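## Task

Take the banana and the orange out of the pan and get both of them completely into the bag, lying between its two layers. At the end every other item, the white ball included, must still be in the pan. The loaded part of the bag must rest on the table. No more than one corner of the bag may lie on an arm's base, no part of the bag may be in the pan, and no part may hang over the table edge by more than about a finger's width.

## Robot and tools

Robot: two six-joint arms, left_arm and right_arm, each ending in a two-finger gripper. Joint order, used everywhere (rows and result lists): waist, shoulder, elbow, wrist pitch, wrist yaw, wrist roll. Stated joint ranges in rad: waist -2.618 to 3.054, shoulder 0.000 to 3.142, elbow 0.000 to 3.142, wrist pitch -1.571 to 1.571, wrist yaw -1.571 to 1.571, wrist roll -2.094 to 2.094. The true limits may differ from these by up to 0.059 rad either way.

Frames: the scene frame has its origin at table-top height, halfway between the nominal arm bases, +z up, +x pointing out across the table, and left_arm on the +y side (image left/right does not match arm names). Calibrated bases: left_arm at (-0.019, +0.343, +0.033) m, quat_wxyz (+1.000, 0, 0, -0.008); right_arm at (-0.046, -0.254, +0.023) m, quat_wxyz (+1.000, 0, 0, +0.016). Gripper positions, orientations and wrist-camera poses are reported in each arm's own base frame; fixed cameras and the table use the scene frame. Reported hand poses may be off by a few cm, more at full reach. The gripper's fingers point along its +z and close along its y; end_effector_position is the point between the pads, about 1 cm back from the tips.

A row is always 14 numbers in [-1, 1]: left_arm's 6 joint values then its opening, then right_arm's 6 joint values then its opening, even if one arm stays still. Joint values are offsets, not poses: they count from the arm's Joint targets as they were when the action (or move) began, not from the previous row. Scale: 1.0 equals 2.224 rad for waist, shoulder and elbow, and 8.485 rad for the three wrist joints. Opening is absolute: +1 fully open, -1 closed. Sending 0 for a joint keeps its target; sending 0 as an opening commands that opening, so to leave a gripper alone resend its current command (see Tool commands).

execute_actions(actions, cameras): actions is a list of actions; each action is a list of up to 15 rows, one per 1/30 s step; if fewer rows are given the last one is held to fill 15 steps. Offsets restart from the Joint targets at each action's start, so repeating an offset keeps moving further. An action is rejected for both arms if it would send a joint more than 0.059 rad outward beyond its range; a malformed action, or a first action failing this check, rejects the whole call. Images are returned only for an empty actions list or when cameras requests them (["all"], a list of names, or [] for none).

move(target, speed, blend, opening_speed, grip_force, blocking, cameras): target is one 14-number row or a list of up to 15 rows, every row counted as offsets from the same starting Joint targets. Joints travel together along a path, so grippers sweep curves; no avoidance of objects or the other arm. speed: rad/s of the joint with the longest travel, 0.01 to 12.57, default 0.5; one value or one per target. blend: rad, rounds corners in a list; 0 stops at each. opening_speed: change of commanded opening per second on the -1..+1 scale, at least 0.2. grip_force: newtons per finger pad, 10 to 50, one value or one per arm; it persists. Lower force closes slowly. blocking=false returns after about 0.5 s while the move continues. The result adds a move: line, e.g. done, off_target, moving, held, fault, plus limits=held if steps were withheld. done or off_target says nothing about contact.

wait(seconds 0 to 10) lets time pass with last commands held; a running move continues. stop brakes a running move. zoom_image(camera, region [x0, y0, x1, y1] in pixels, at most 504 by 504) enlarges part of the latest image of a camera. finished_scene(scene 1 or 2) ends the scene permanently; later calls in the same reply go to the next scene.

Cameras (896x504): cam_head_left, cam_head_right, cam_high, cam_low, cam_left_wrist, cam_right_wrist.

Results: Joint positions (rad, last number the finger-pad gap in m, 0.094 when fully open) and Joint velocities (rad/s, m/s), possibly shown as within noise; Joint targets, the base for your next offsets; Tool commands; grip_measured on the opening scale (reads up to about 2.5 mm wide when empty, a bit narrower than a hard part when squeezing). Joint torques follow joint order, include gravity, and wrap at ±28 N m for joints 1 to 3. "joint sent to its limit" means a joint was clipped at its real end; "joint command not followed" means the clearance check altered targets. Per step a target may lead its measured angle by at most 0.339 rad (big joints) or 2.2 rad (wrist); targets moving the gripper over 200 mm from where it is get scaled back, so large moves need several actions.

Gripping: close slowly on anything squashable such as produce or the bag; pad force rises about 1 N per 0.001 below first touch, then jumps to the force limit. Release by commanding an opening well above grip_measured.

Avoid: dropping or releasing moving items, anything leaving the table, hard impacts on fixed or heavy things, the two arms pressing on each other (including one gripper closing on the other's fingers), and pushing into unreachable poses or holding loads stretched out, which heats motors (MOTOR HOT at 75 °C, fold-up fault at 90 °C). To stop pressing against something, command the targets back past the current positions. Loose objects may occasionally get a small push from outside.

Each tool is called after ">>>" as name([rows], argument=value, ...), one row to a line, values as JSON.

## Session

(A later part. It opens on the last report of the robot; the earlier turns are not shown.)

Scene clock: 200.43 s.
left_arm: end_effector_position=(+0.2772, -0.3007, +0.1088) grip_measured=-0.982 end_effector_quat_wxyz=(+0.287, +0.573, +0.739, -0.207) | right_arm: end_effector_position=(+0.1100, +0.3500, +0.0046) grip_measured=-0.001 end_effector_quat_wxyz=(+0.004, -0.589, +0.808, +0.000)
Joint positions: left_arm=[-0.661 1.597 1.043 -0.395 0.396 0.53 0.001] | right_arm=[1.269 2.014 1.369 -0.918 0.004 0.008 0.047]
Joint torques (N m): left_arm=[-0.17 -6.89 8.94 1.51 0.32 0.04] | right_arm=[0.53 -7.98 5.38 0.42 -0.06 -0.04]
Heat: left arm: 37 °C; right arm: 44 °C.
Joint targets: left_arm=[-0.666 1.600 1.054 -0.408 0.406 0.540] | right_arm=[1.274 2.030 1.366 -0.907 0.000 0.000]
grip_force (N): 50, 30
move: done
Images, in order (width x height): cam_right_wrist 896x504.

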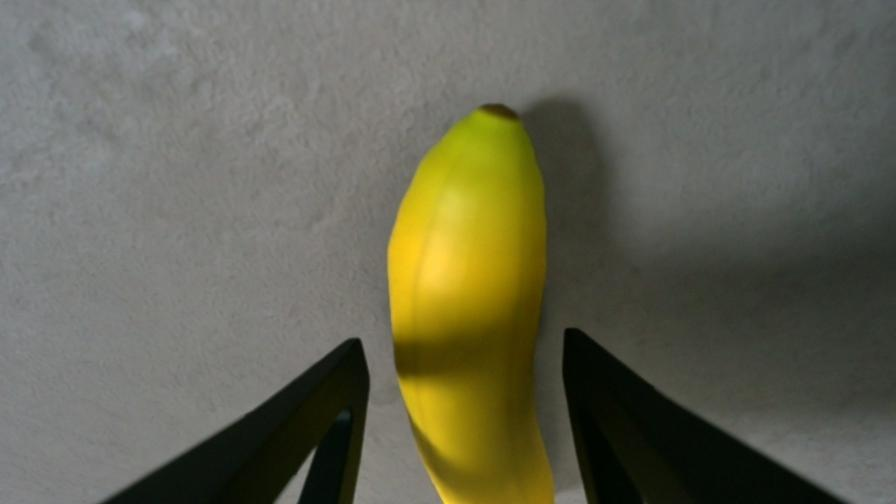

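>>> move([
  [0,0,0,0,0,0,-1,0,-0.0384,0.1007,-0.0365,0,0,0.0],
  [0,0,0,0,0,0,-1,-0.0689,-0.4036,-0.4245,0.1066,-0.0220,-0.0187,0.1],
], speed=[0.4,0.7], blend=[0.05,0], cameras=["cam_head_left","cam_right_wrist","cam_low"])

Scene clock: 205.73 s.
left_arm: end_effector_position=(+0.2772, -0.3007, +0.1088) grip_measured=-0.982 end_effector_quat_wxyz=(+0.287, +0.573, +0.739, -0.207) | right_arm: end_effector_position=(+0.1073, +0.2972, +0.0686) grip_measured=+0.099 end_effector_quat_wxyz=(+0.312, -0.573, +0.713, +0.257)
Joint positions: left_arm=[-0.661 1.597 1.043 -0.395 0.396 0.53 0.001] | right_arm=[1.128 1.152 0.423 -0.023 -0.176 -0.151 0.052]
Joint torques (N m): left_arm=[-0.18 -6.87 8.94 1.51 0.32 0.05] | right_arm=[-0.65 -4.71 6.57 1.81 -0.19 -0.04]
Heat: left arm: 38 °C; right arm: 44 °C.
Joint targets: left_arm=[-0.666 1.600 1.054 -0.408 0.406 0.540] | right_arm=[1.121 1.133 0.421 -0.003 -0.186 -0.159]
grip_force (N): 50, 30
move: done
Images, in order (width x height): cam_head_left 896x504, cam_low 896x504, cam_right_wrist 896x504.

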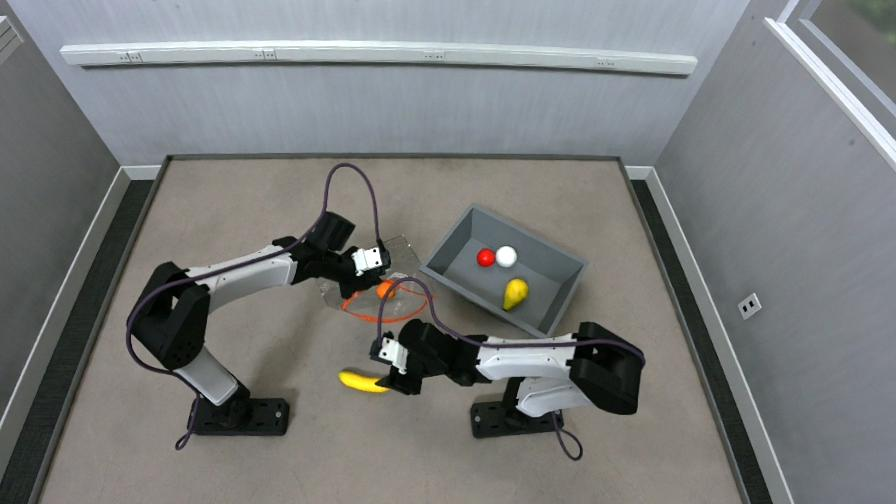

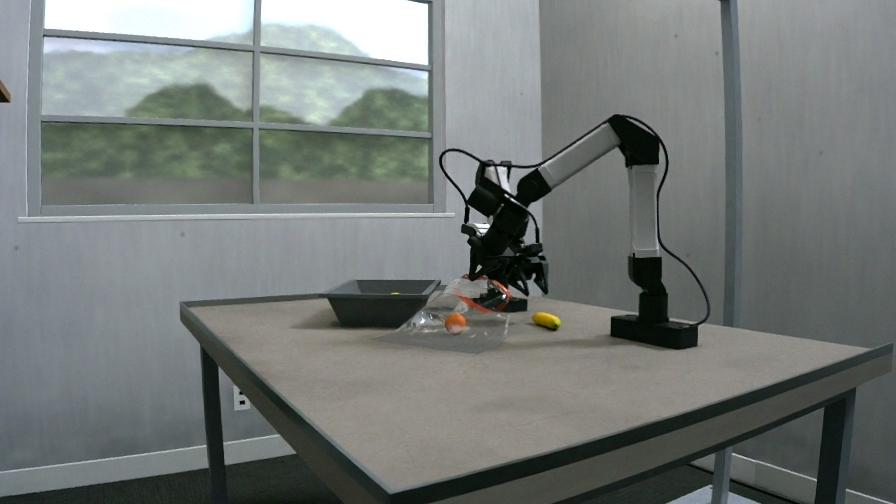

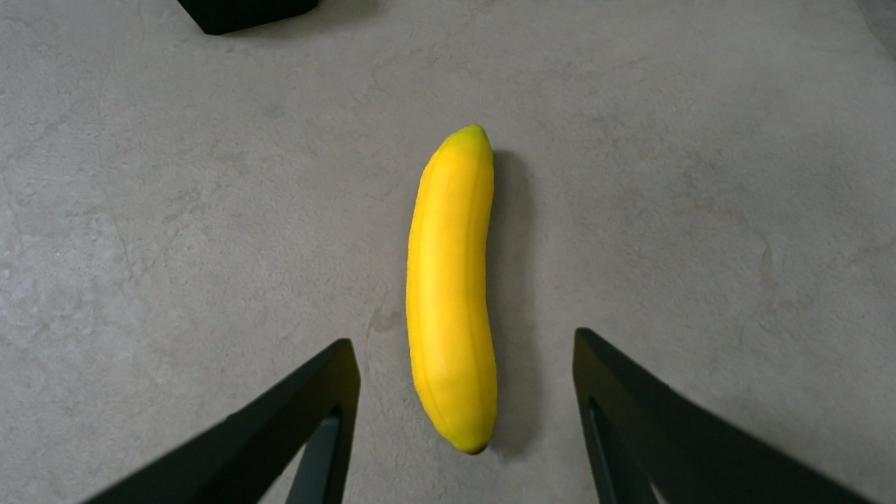

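>>> move(target=[0,0,0,0,0,0,-1,0.0037,0.1547,-0.0895,0.0643,0.0007,0,0.1], speed=0.35, cameras=["cam_right_wrist","cam_low"])

Scene clock: 208.87 s.
left_arm: end_effector_position=(+0.2772, -0.3007, +0.1088) grip_measured=-0.982 end_effector_quat_wxyz=(+0.287, +0.573, +0.739, -0.207) | right_arm: end_effector_position=(+0.1065, +0.2956, +0.0012) grip_measured=+0.099 end_effector_quat_wxyz=(+0.325, -0.571, +0.707, +0.263)
Joint positions: left_arm=[-0.661 1.597 1.043 -0.395 0.396 0.53 0.001] | right_arm=[1.128 1.469 0.225 0.522 -0.176 -0.151 0.052]
Joint torques (N m): left_arm=[-0.17 -6.87 8.94 1.51 0.32 0.04] | right_arm=[0.14 -3.12 4.6 1.89 -0.13 -0.05]
Heat: left arm: 38 °C; right arm: 43 °C.
Joint targets: left_arm=[-0.666 1.600 1.054 -0.408 0.406 0.540] | right_arm=[1.129 1.477 0.222 0.543 -0.180 -0.158]
grip_force (N): 50, 30
move: done
Images, in order (width x height): cam_low 896x504, cam_right_wrist 896x504.

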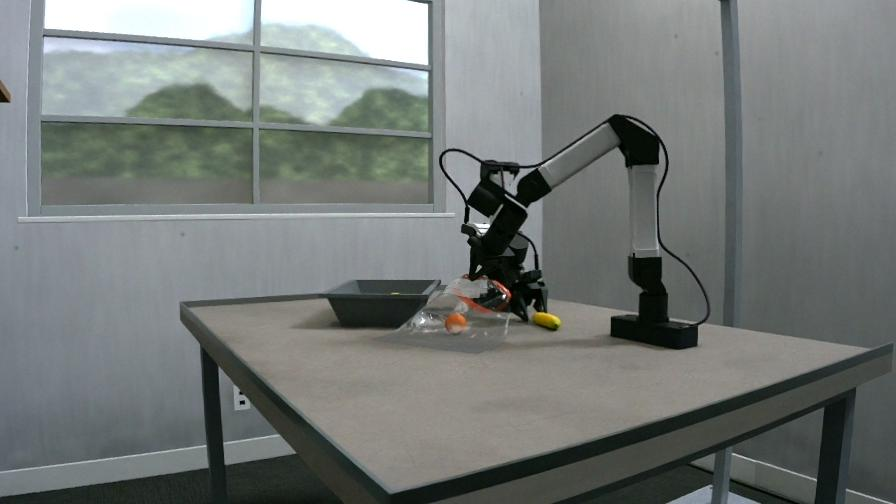

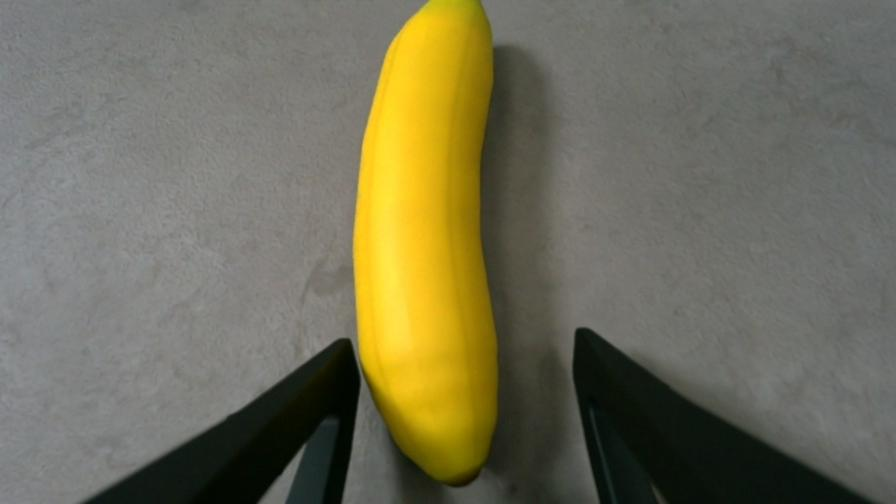

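>>> move(target=[0,0,0,0,0,0,-1,0.0256,0.0096,-0.0063,0.0048,0.0051,0.0050,0.1], speed=0.15, cameras=["cam_right_wrist"])

Scene clock: 210.30 s.
left_arm: end_effector_position=(+0.2772, -0.3007, +0.1088) grip_measured=-0.982 end_effector_quat_wxyz=(+0.287, +0.573, +0.739, -0.207) | right_arm: end_effector_position=(+0.0958, +0.2986, -0.0020) grip_measured=+0.099 end_effector_quat_wxyz=(+0.324, -0.574, +0.703, +0.266)
Joint positions: left_arm=[-0.661 1.597 1.043 -0.395 0.396 0.53 0.001] | right_arm=[1.179 1.489 0.212 0.563 -0.147 -0.124 0.052]
Joint torques (N m): left_arm=[-0.23 -6.89 8.98 1.51 0.32 0.04] | right_arm=[0.73 -3.1 4.31 1.86 0.09 0.14]
Heat: left arm: 38 °C; right arm: 43 °C.
Joint targets: left_arm=[-0.666 1.600 1.054 -0.408 0.406 0.540] | right_arm=[1.186 1.498 0.208 0.584 -0.137 -0.116]
grip_force (N): 50, 30
move: done
Images, in order (width x height): cam_right_wrist 896x504.

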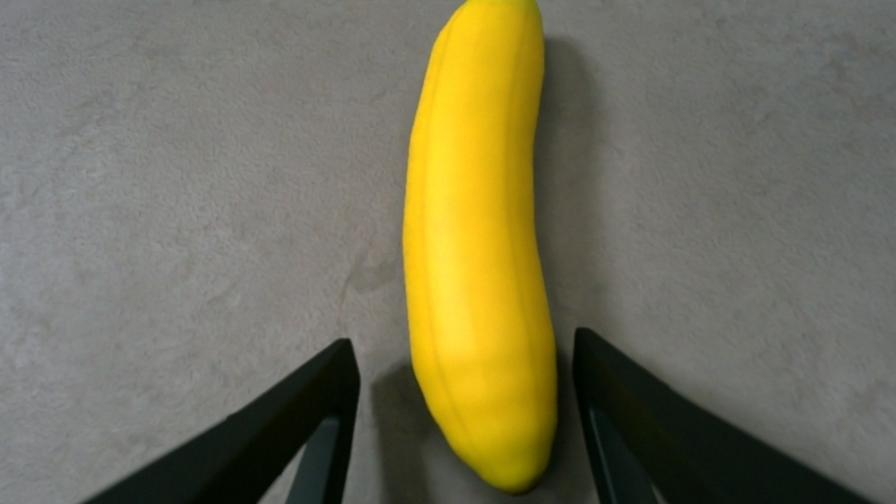

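>>> move(target=[0,0,0,0,0,0,-1,0,0,0,0,0,0,-0.48], opening_speed=0.4, cameras=["cam_right_wrist"])

Scene clock: 212.33 s.
left_arm: end_effector_position=(+0.2772, -0.3007, +0.1088) grip_measured=-0.982 end_effector_quat_wxyz=(+0.287, +0.573, +0.739, -0.207) | right_arm: end_effector_position=(+0.0961, +0.2987, -0.0018) grip_measured=-0.467 end_effector_quat_wxyz=(+0.325, -0.574, +0.703, +0.266)
Joint positions: left_arm=[-0.661 1.597 1.043 -0.395 0.396 0.53 0.001] | right_arm=[1.179 1.489 0.212 0.564 -0.146 -0.124 0.025]
Joint torques (N m): left_arm=[-0.18 -6.86 8.94 1.5 0.32 0.03] | right_arm=[0.7 -3.08 4.29 1.86 0 0.12]
Heat: left arm: 38 °C; right arm: 42 °C.
Joint targets: left_arm=[-0.666 1.600 1.054 -0.408 0.406 0.540] | right_arm=[1.186 1.498 0.208 0.584 -0.137 -0.116]
grip_force (N): 50, 30
move: done
Images, in order (width x height): cam_right_wrist 896x504.

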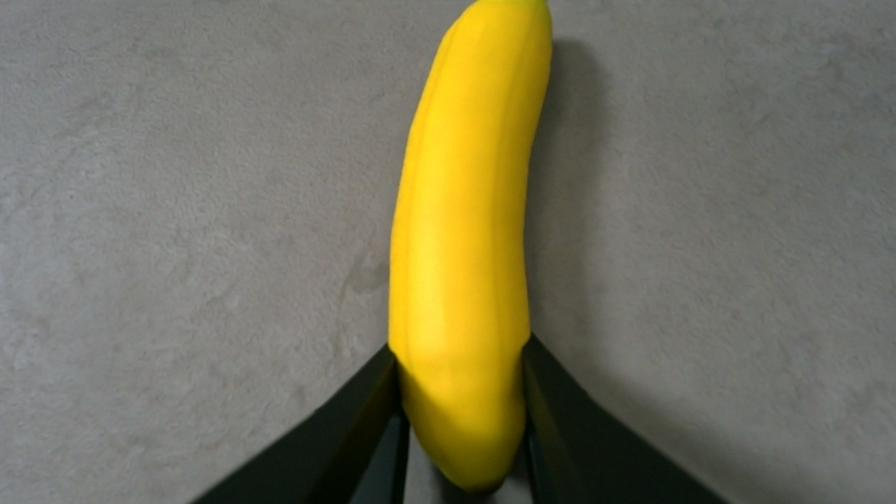

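>>> move([
  [0,0,0,0,0,0,-1,0,-0.2249,0.1803,-0.1063,0,0,-0.48],
  [0,0,0,0,0,0,-1,0.0369,-0.3071,0.2050,-0.1557,0.0352,0.0367,-0.48],
  [0,0,0,0,0,0,-1,0.0304,-0.1843,0.2897,-0.1709,0.0642,0.0919,-0.48],
], speed=[0.5,0.5,0.5], blend=[0.08,0.08,0], cameras=["cam_head_left","cam_right_wrist","cam_left_wrist","cam_low"])

Scene clock: 219.13 s.
left_arm: end_effector_position=(+0.2772, -0.3007, +0.1088) grip_measured=-0.982 end_effector_quat_wxyz=(+0.287, +0.573, +0.739, -0.207) | right_arm: end_effector_position=(+0.1402, +0.2166, +0.1301) grip_measured=-0.474 end_effector_quat_wxyz=(+0.281, -0.243, +0.926, +0.067)
Joint positions: left_arm=[-0.661 1.597 1.043 -0.395 0.396 0.53 0.001] | right_arm=[1.258 1.082 0.823 -0.867 0.394 0.655 0.025]
Joint torques (N m): left_arm=[-0.21 -6.9 8.99 1.5 0.32 0.05] | right_arm=[-0.44 -1.96 9.68 1.13 0.35 0.11]
Heat: left arm: 38 °C; right arm: 40 °C.
Joint targets: left_arm=[-0.666 1.600 1.054 -0.408 0.406 0.540] | right_arm=[1.253 1.088 0.853 -0.866 0.407 0.664]
grip_force (N): 50, 30
move: done
Images, in order (width x height): cam_head_left 896x504, cam_low 896x504, cam_left_wrist 896x504, cam_right_wrist 896x504.

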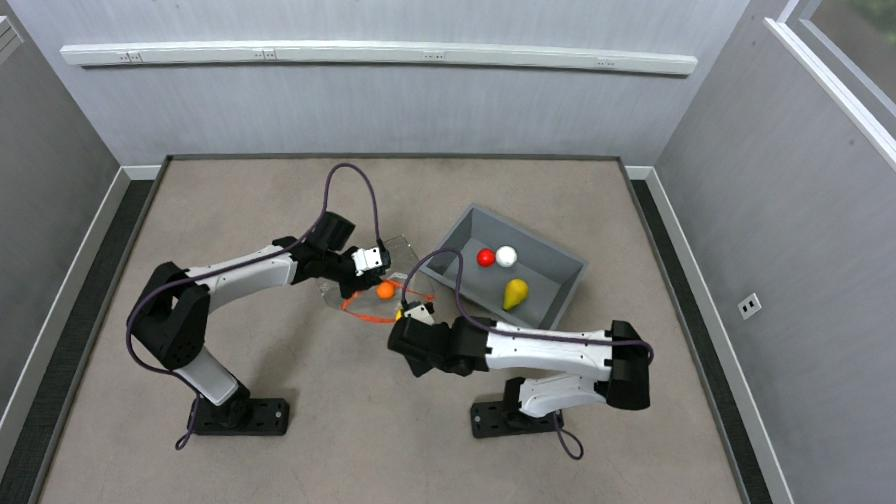

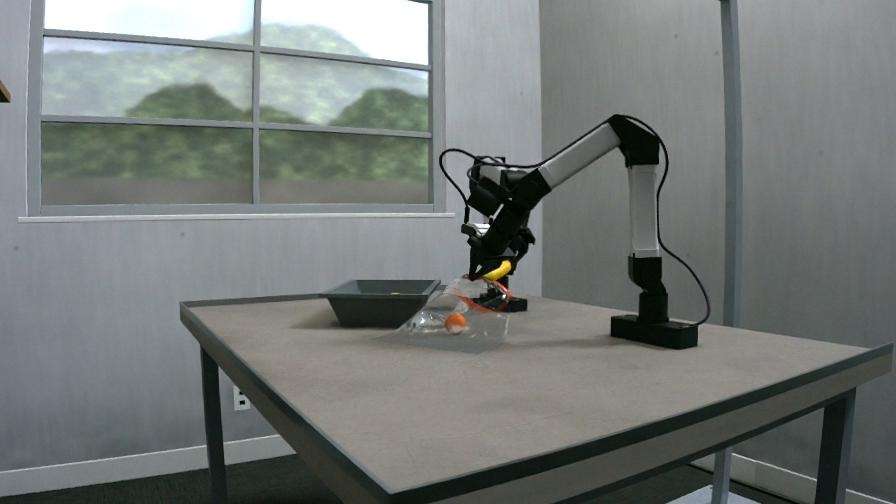

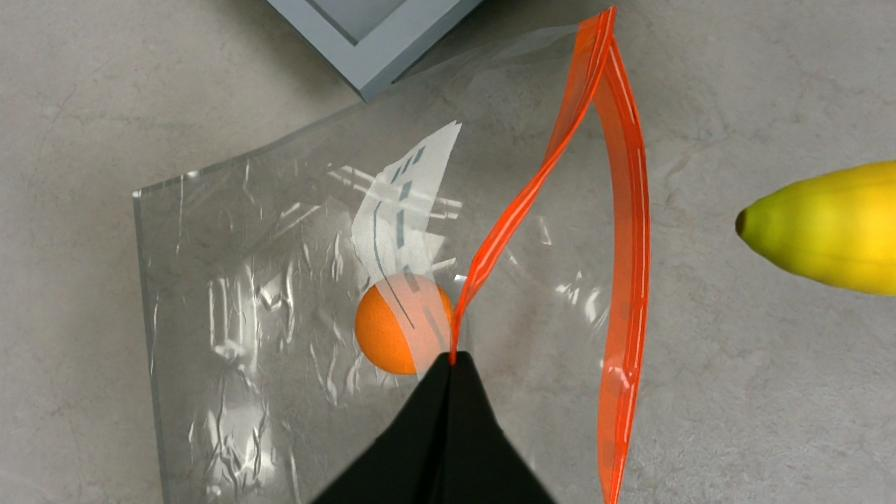

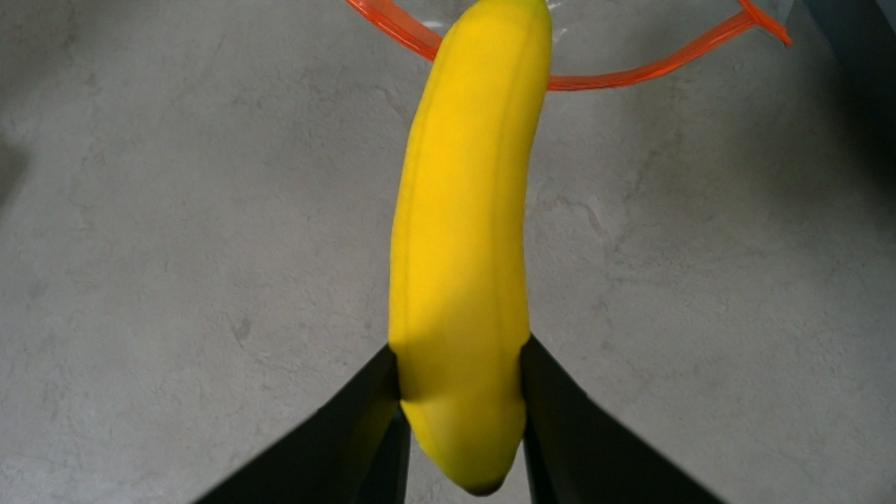

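>>> zoom_image(camera="cam_low", region=[420, 200, 560, 350])

Scaled by 3.360 from the camera's 896x504 image, which has a finer 1280x720 frame.

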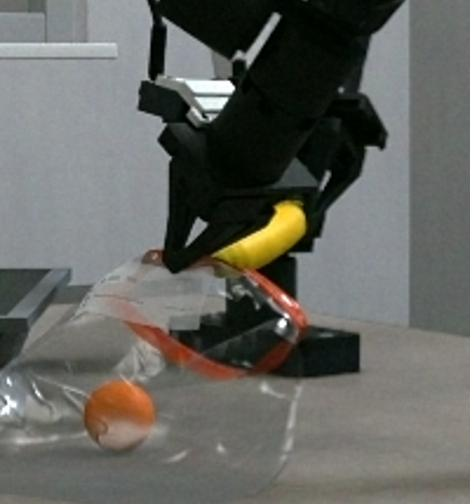

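>>> move(target=[0,0,0,0,0,0,-1,-0.0763,0.0452,-0.0198,0.0238,-0.0096,-0.0190,-0.48], speed=0.2, cameras=["cam_right_wrist","cam_left_wrist","cam_low"])

>>> zoom_image(camera="cam_low", region=[420, 200, 560, 350])

Scene clock: 221.63 s.
left_arm: end_effector_position=(+0.2772, -0.3007, +0.1088) grip_measured=-0.982 end_effector_quat_wxyz=(+0.287, +0.573, +0.739, -0.207) | right_arm: end_effector_position=(+0.1834, +0.2288, +0.1175) grip_measured=-0.474 end_effector_quat_wxyz=(+0.290, -0.232, +0.926, +0.069)
Joint positions: left_arm=[-0.661 1.597 1.043 -0.395 0.396 0.53 0.001] | right_arm=[1.09 1.182 0.811 -0.684 0.333 0.511 0.025]
Joint torques (N m): left_arm=[-0.2 -6.89 8.95 1.51 0.33 0.04] | right_arm=[-0.62 -2.81 6.74 1.31 0.14 -0.08]
Heat: left arm: 38 °C; right arm: 40 °C.
Joint targets: left_arm=[-0.666 1.600 1.054 -0.408 0.406 0.540] | right_arm=[1.084 1.189 0.809 -0.665 0.326 0.502]
grip_force (N): 50, 30
move: done
Images, in order (width x height): cam_low 896x504, cam_left_wrist 896x504, cam_right_wrist 896x504.

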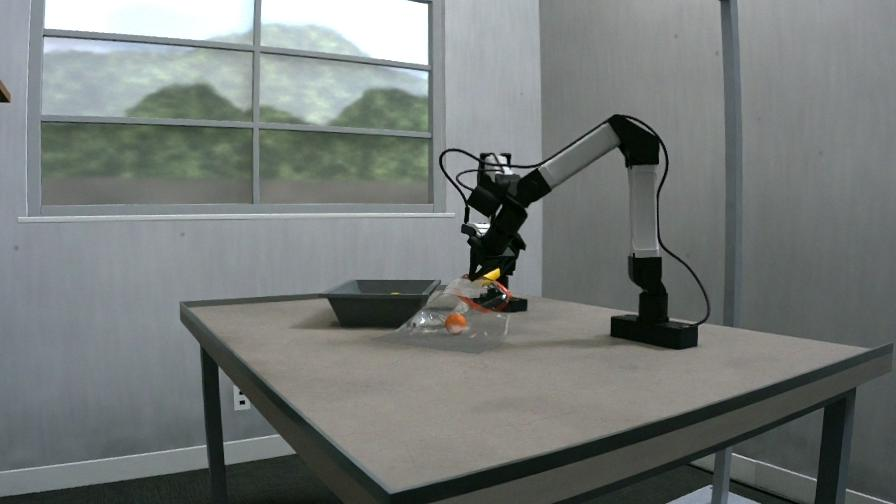

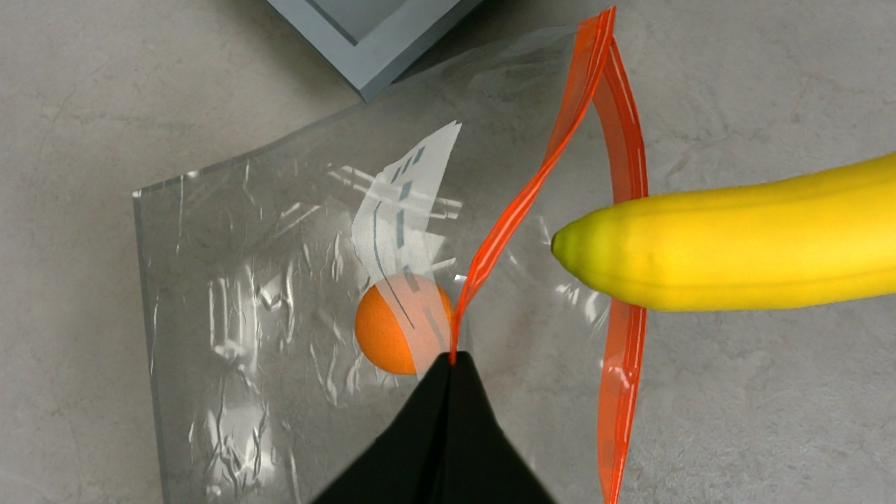

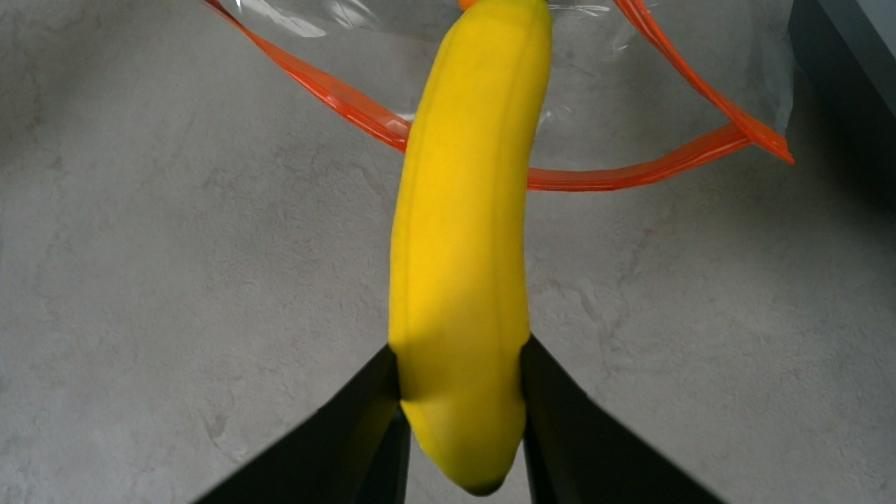

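Scaled by 3.360 from the camera's 896x504 image, which has a finer 1280x720 frame.

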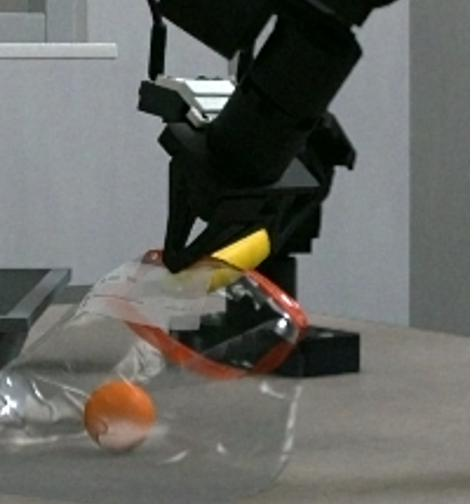

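>>> move(target=[0,0,0,0,0,0,-1,-0.0231,0.0205,-0.0385,0.0173,-0.0031,-0.0053,-0.48], speed=0.2, cameras=["cam_right_wrist","cam_left_wrist","cam_low"])

>>> zoom_image(camera="cam_low", region=[420, 200, 560, 350])

Scene clock: 223.83 s.
left_arm: end_effector_position=(+0.2772, -0.3007, +0.1088) grip_measured=-0.982 end_effector_quat_wxyz=(+0.287, +0.573, +0.739, -0.207) | right_arm: end_effector_position=(+0.1955, +0.2288, +0.0900) grip_measured=-0.474 end_effector_quat_wxyz=(+0.290, -0.231, +0.926, +0.070)
Joint positions: left_arm=[-0.661 1.597 1.043 -0.395 0.396 0.53 0.001] | right_arm=[1.039 1.227 0.725 -0.537 0.307 0.465 0.025]
Joint torques (N m): left_arm=[-0.21 -6.89 8.94 1.51 0.32 0.05] | right_arm=[-0.65 -3.07 6.63 1.41 0.07 -0.03]
Heat: left arm: 38 °C; right arm: 39 °C.
Joint targets: left_arm=[-0.666 1.600 1.054 -0.408 0.406 0.540] | right_arm=[1.032 1.234 0.723 -0.517 0.300 0.457]
grip_force (N): 50, 30
move: done
Images, in order (width x height): cam_low 896x504, cam_left_wrist 896x504, cam_right_wrist 896x504.

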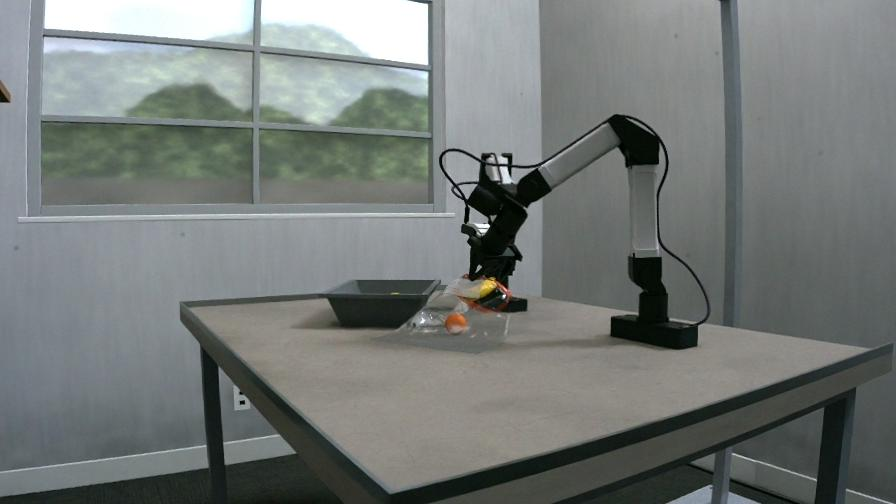

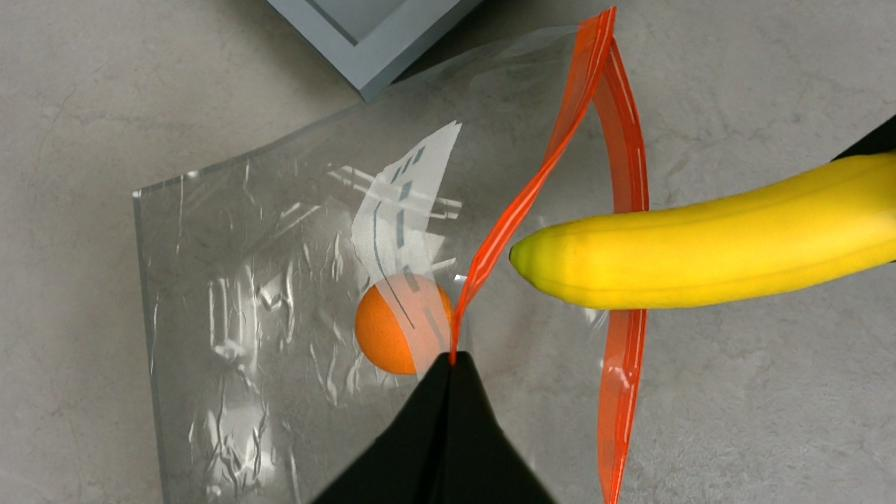

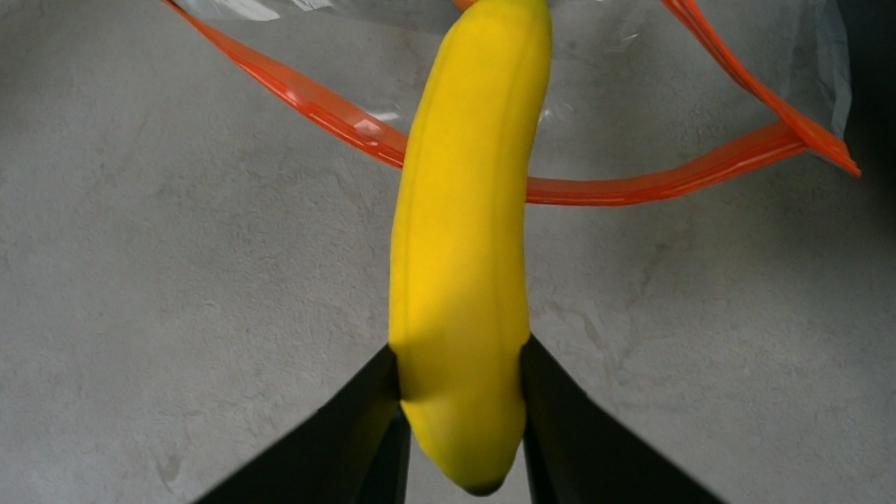

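Scaled by 3.360 from the camera's 896x504 image, which has a finer 1280x720 frame.

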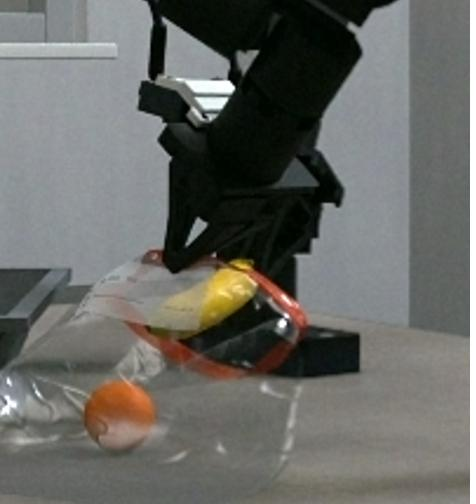

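>>> move(target=[0,0,0,0,0,0,-1,-0.0996,0.0467,0.0115,0.0145,-0.0140,-0.0228,-0.48], speed=0.15, cameras=["cam_right_wrist","cam_left_wrist","cam_low"])

>>> zoom_image(camera="cam_low", region=[420, 200, 560, 350])

Scene clock: 226.33 s.
left_arm: end_effector_position=(+0.2772, -0.3007, +0.1088) grip_measured=-0.982 end_effector_quat_wxyz=(+0.287, +0.573, +0.739, -0.207) | right_arm: end_effector_position=(+0.2436, +0.2116, +0.0714) grip_measured=-0.474 end_effector_quat_wxyz=(+0.279, -0.233, +0.930, +0.063)
Joint positions: left_arm=[-0.661 1.597 1.043 -0.395 0.396 0.53 0.001] | right_arm=[0.817 1.33 0.725 -0.414 0.189 0.272 0.025]
Joint torques (N m): left_arm=[-0.18 -6.87 8.92 1.51 0.32 0.04] | right_arm=[-0.57 -3.7 8.94 1.48 -0.02 -0.06]
Heat: left arm: 38 °C; right arm: 39 °C.
Joint targets: left_arm=[-0.666 1.600 1.054 -0.408 0.406 0.540] | right_arm=[0.811 1.338 0.749 -0.395 0.181 0.264]
grip_force (N): 50, 30
move: done
Images, in order (width x height): cam_low 896x504, cam_left_wrist 896x504, cam_right_wrist 896x504.

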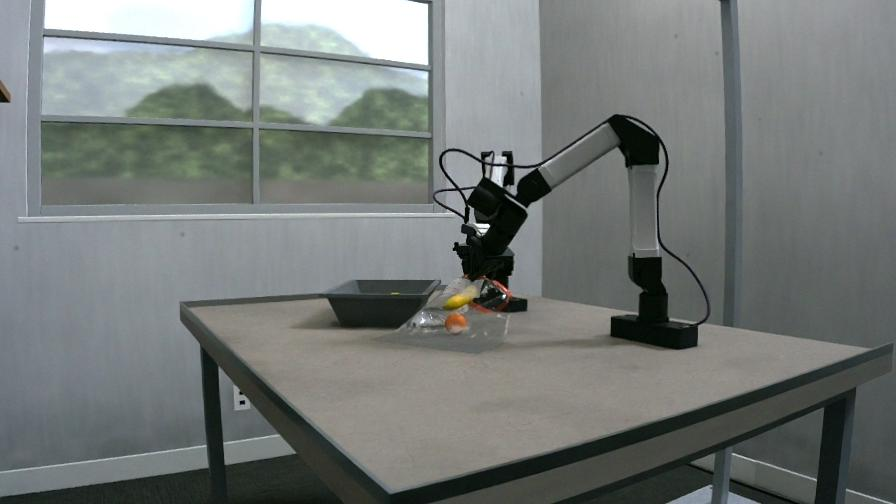

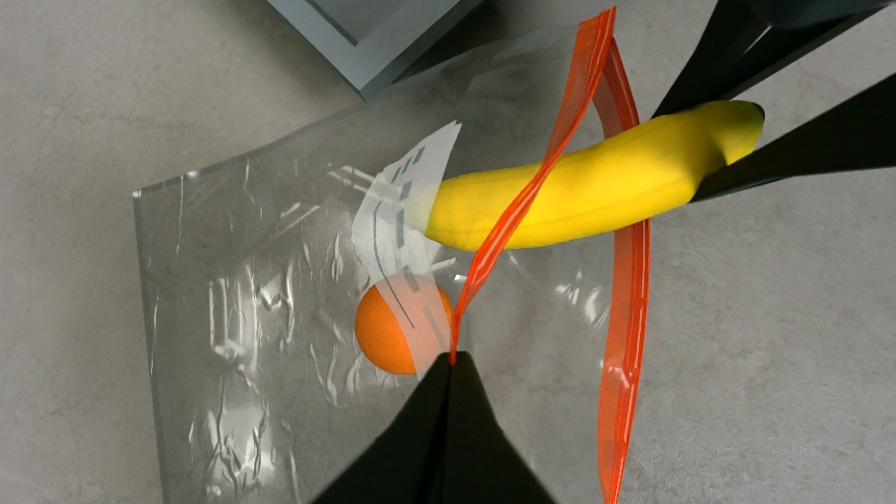

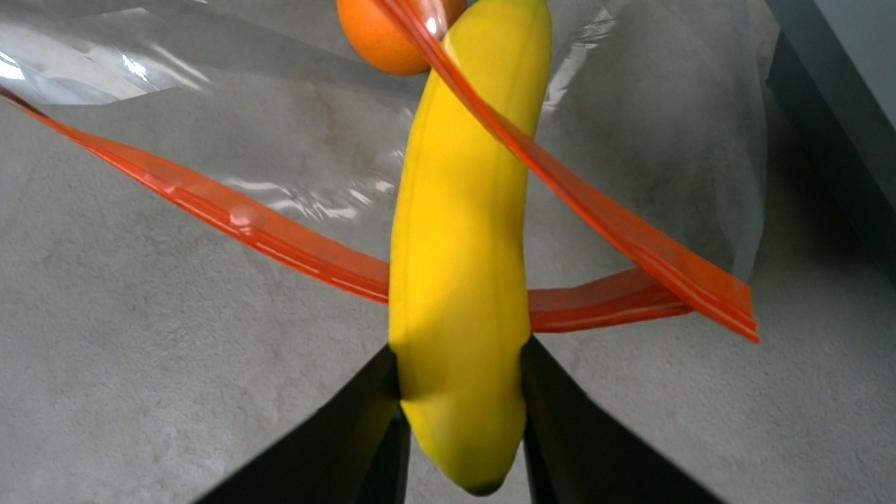

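Scaled by 3.360 from the camera's 896x504 image, which has a finer 1280x720 frame.

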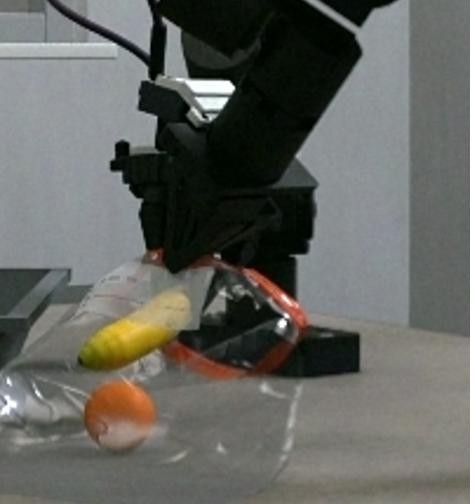

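>>> move(target=[0,0,0,0,0,0,-1,-0.0488,0.0571,0.0106,0.0138,-0.0072,-0.0107,-0.48], speed=0.12, cameras=["cam_right_wrist","cam_left_wrist","cam_low"])

>>> zoom_image(camera="cam_low", region=[420, 200, 560, 350])

Scene clock: 228.50 s.
left_arm: end_effector_position=(+0.2772, -0.3007, +0.1088) grip_measured=-0.982 end_effector_quat_wxyz=(+0.287, +0.573, +0.739, -0.207) | right_arm: end_effector_position=(+0.2769, +0.2081, +0.0522) grip_measured=-0.474 end_effector_quat_wxyz=(+0.276, -0.233, +0.930, +0.063)
Joint positions: left_arm=[-0.661 1.597 1.043 -0.395 0.396 0.53 0.001] | right_arm=[0.709 1.456 0.744 -0.297 0.128 0.182 0.025]
Joint torques (N m): left_arm=[-0.25 -6.9 8.94 1.5 0.32 0.04] | right_arm=[-0.61 -4.52 9.14 1.51 -0.02 -0.02]
Heat: left arm: 38 °C; right arm: 39 °C.
Joint targets: left_arm=[-0.666 1.600 1.054 -0.408 0.406 0.540] | right_arm=[0.702 1.465 0.772 -0.277 0.120 0.173]
grip_force (N): 50, 30
move: done
Images, in order (width x height): cam_low 896x504, cam_left_wrist 896x504, cam_right_wrist 896x504.

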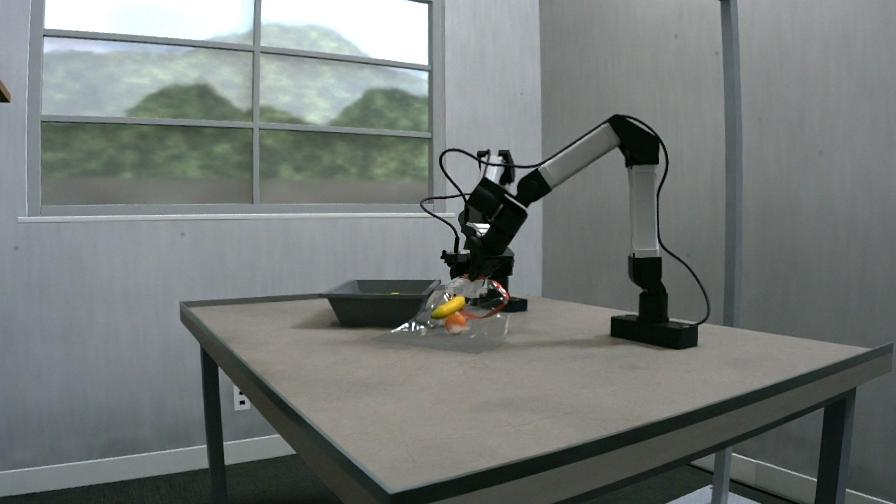

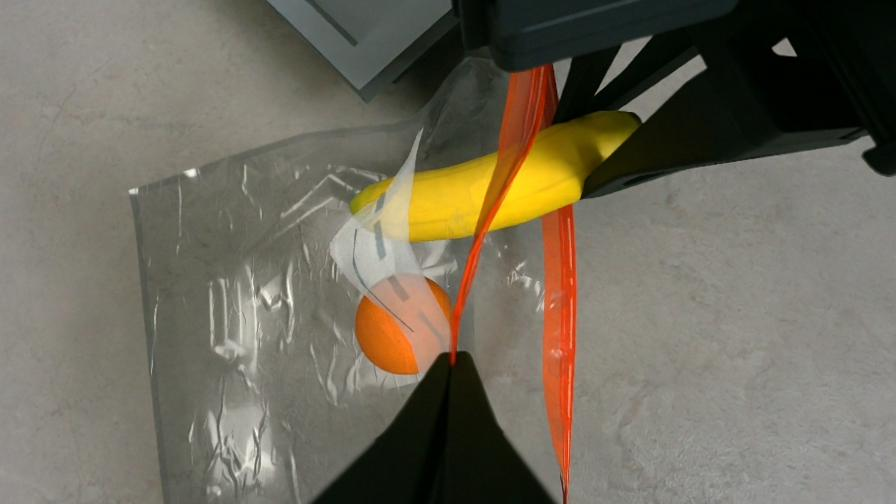

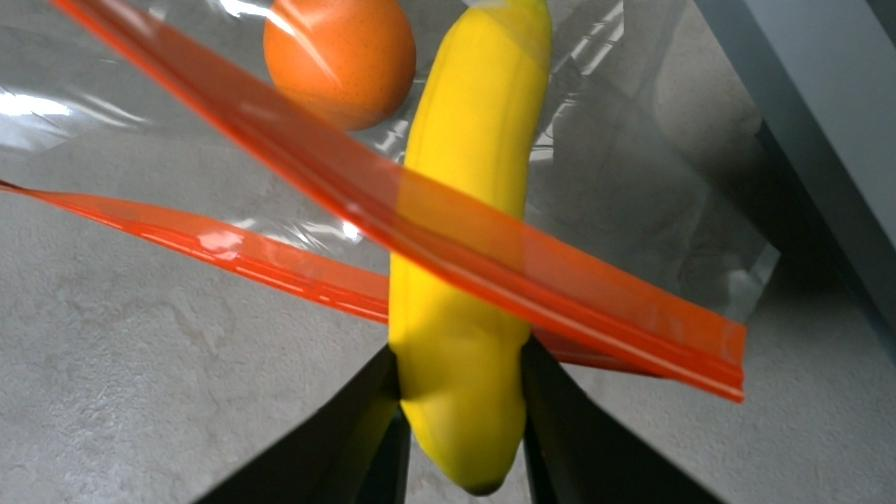

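Scaled by 3.360 from the camera's 896x504 image, which has a finer 1280x720 frame.

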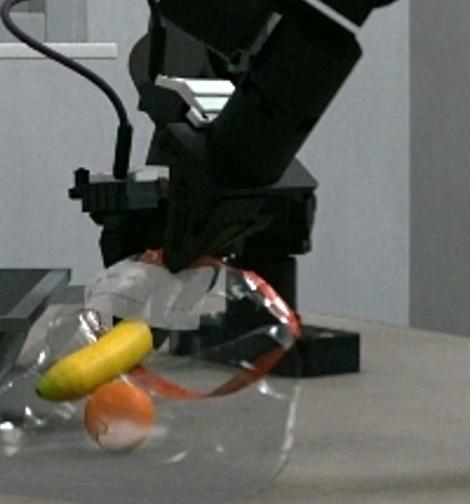

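>>> move(target=[0,0,0,0,0,0,-1,-0.0242,0.0172,0.0487,-0.0077,-0.0036,-0.0052,-0.48], speed=0.1, cameras=["cam_right_wrist","cam_left_wrist","cam_low"])

>>> zoom_image(camera="cam_low", region=[420, 200, 560, 350])

Scene clock: 237.83 s.
left_arm: end_effector_position=(+0.2772, -0.3007, +0.1088) grip_measured=-0.982 end_effector_quat_wxyz=(+0.287, +0.573, +0.739, -0.207) | right_arm: end_effector_position=(+0.3019, +0.2109, +0.0719) grip_measured=-0.474 end_effector_quat_wxyz=(+0.283, -0.232, +0.928, +0.068)
Joint positions: left_arm=[-0.661 1.597 1.043 -0.395 0.396 0.53 0.001] | right_arm=[0.656 1.493 0.852 -0.347 0.098 0.137 0.025]
Joint torques (N m): left_arm=[-0.2 -6.86 8.99 1.5 0.31 0.04] | right_arm=[-0.69 -4.93 9.36 1.35 -0.04 -0.02]
Heat: left arm: 38 °C; right arm: 38 °C.
Joint targets: left_arm=[-0.666 1.600 1.054 -0.408 0.406 0.540] | right_arm=[0.648 1.504 0.881 -0.343 0.090 0.129]
grip_force (N): 50, 30
move: done
Images, in order (width x height): cam_low 896x504, cam_left_wrist 896x504, cam_right_wrist 896x504.

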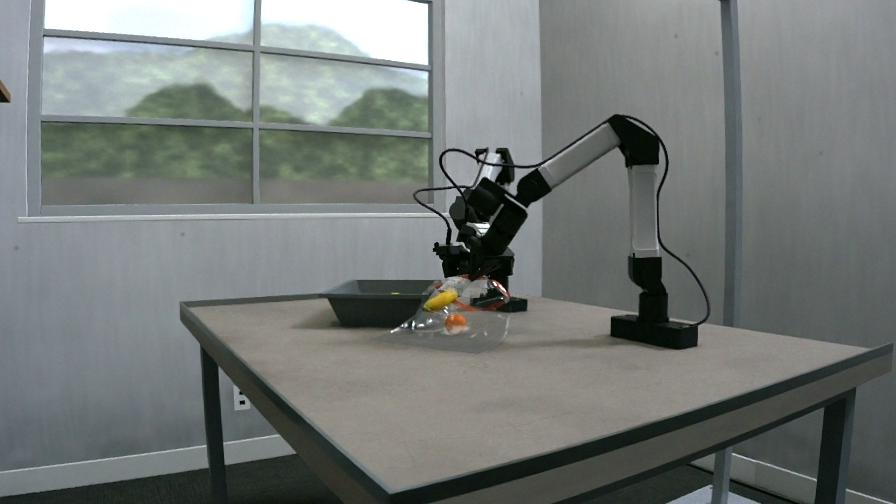

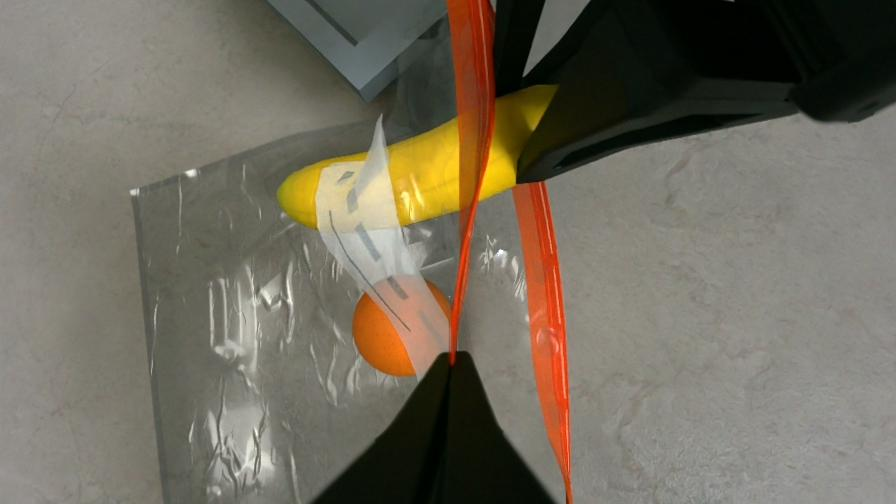

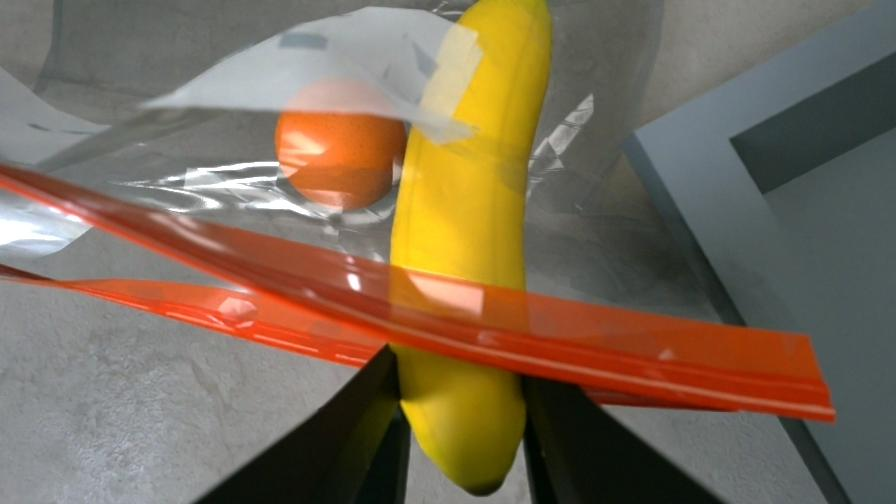

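Scaled by 3.360 from the camera's 896x504 image, which has a finer 1280x720 frame.

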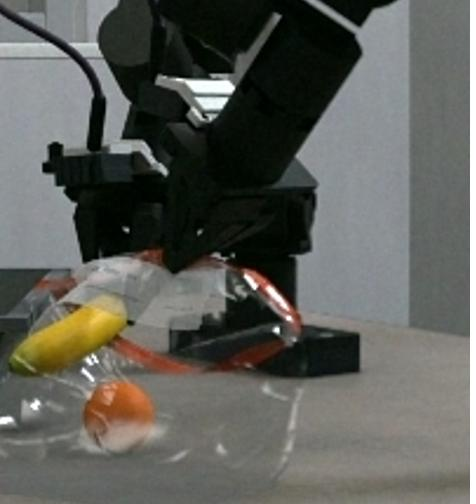

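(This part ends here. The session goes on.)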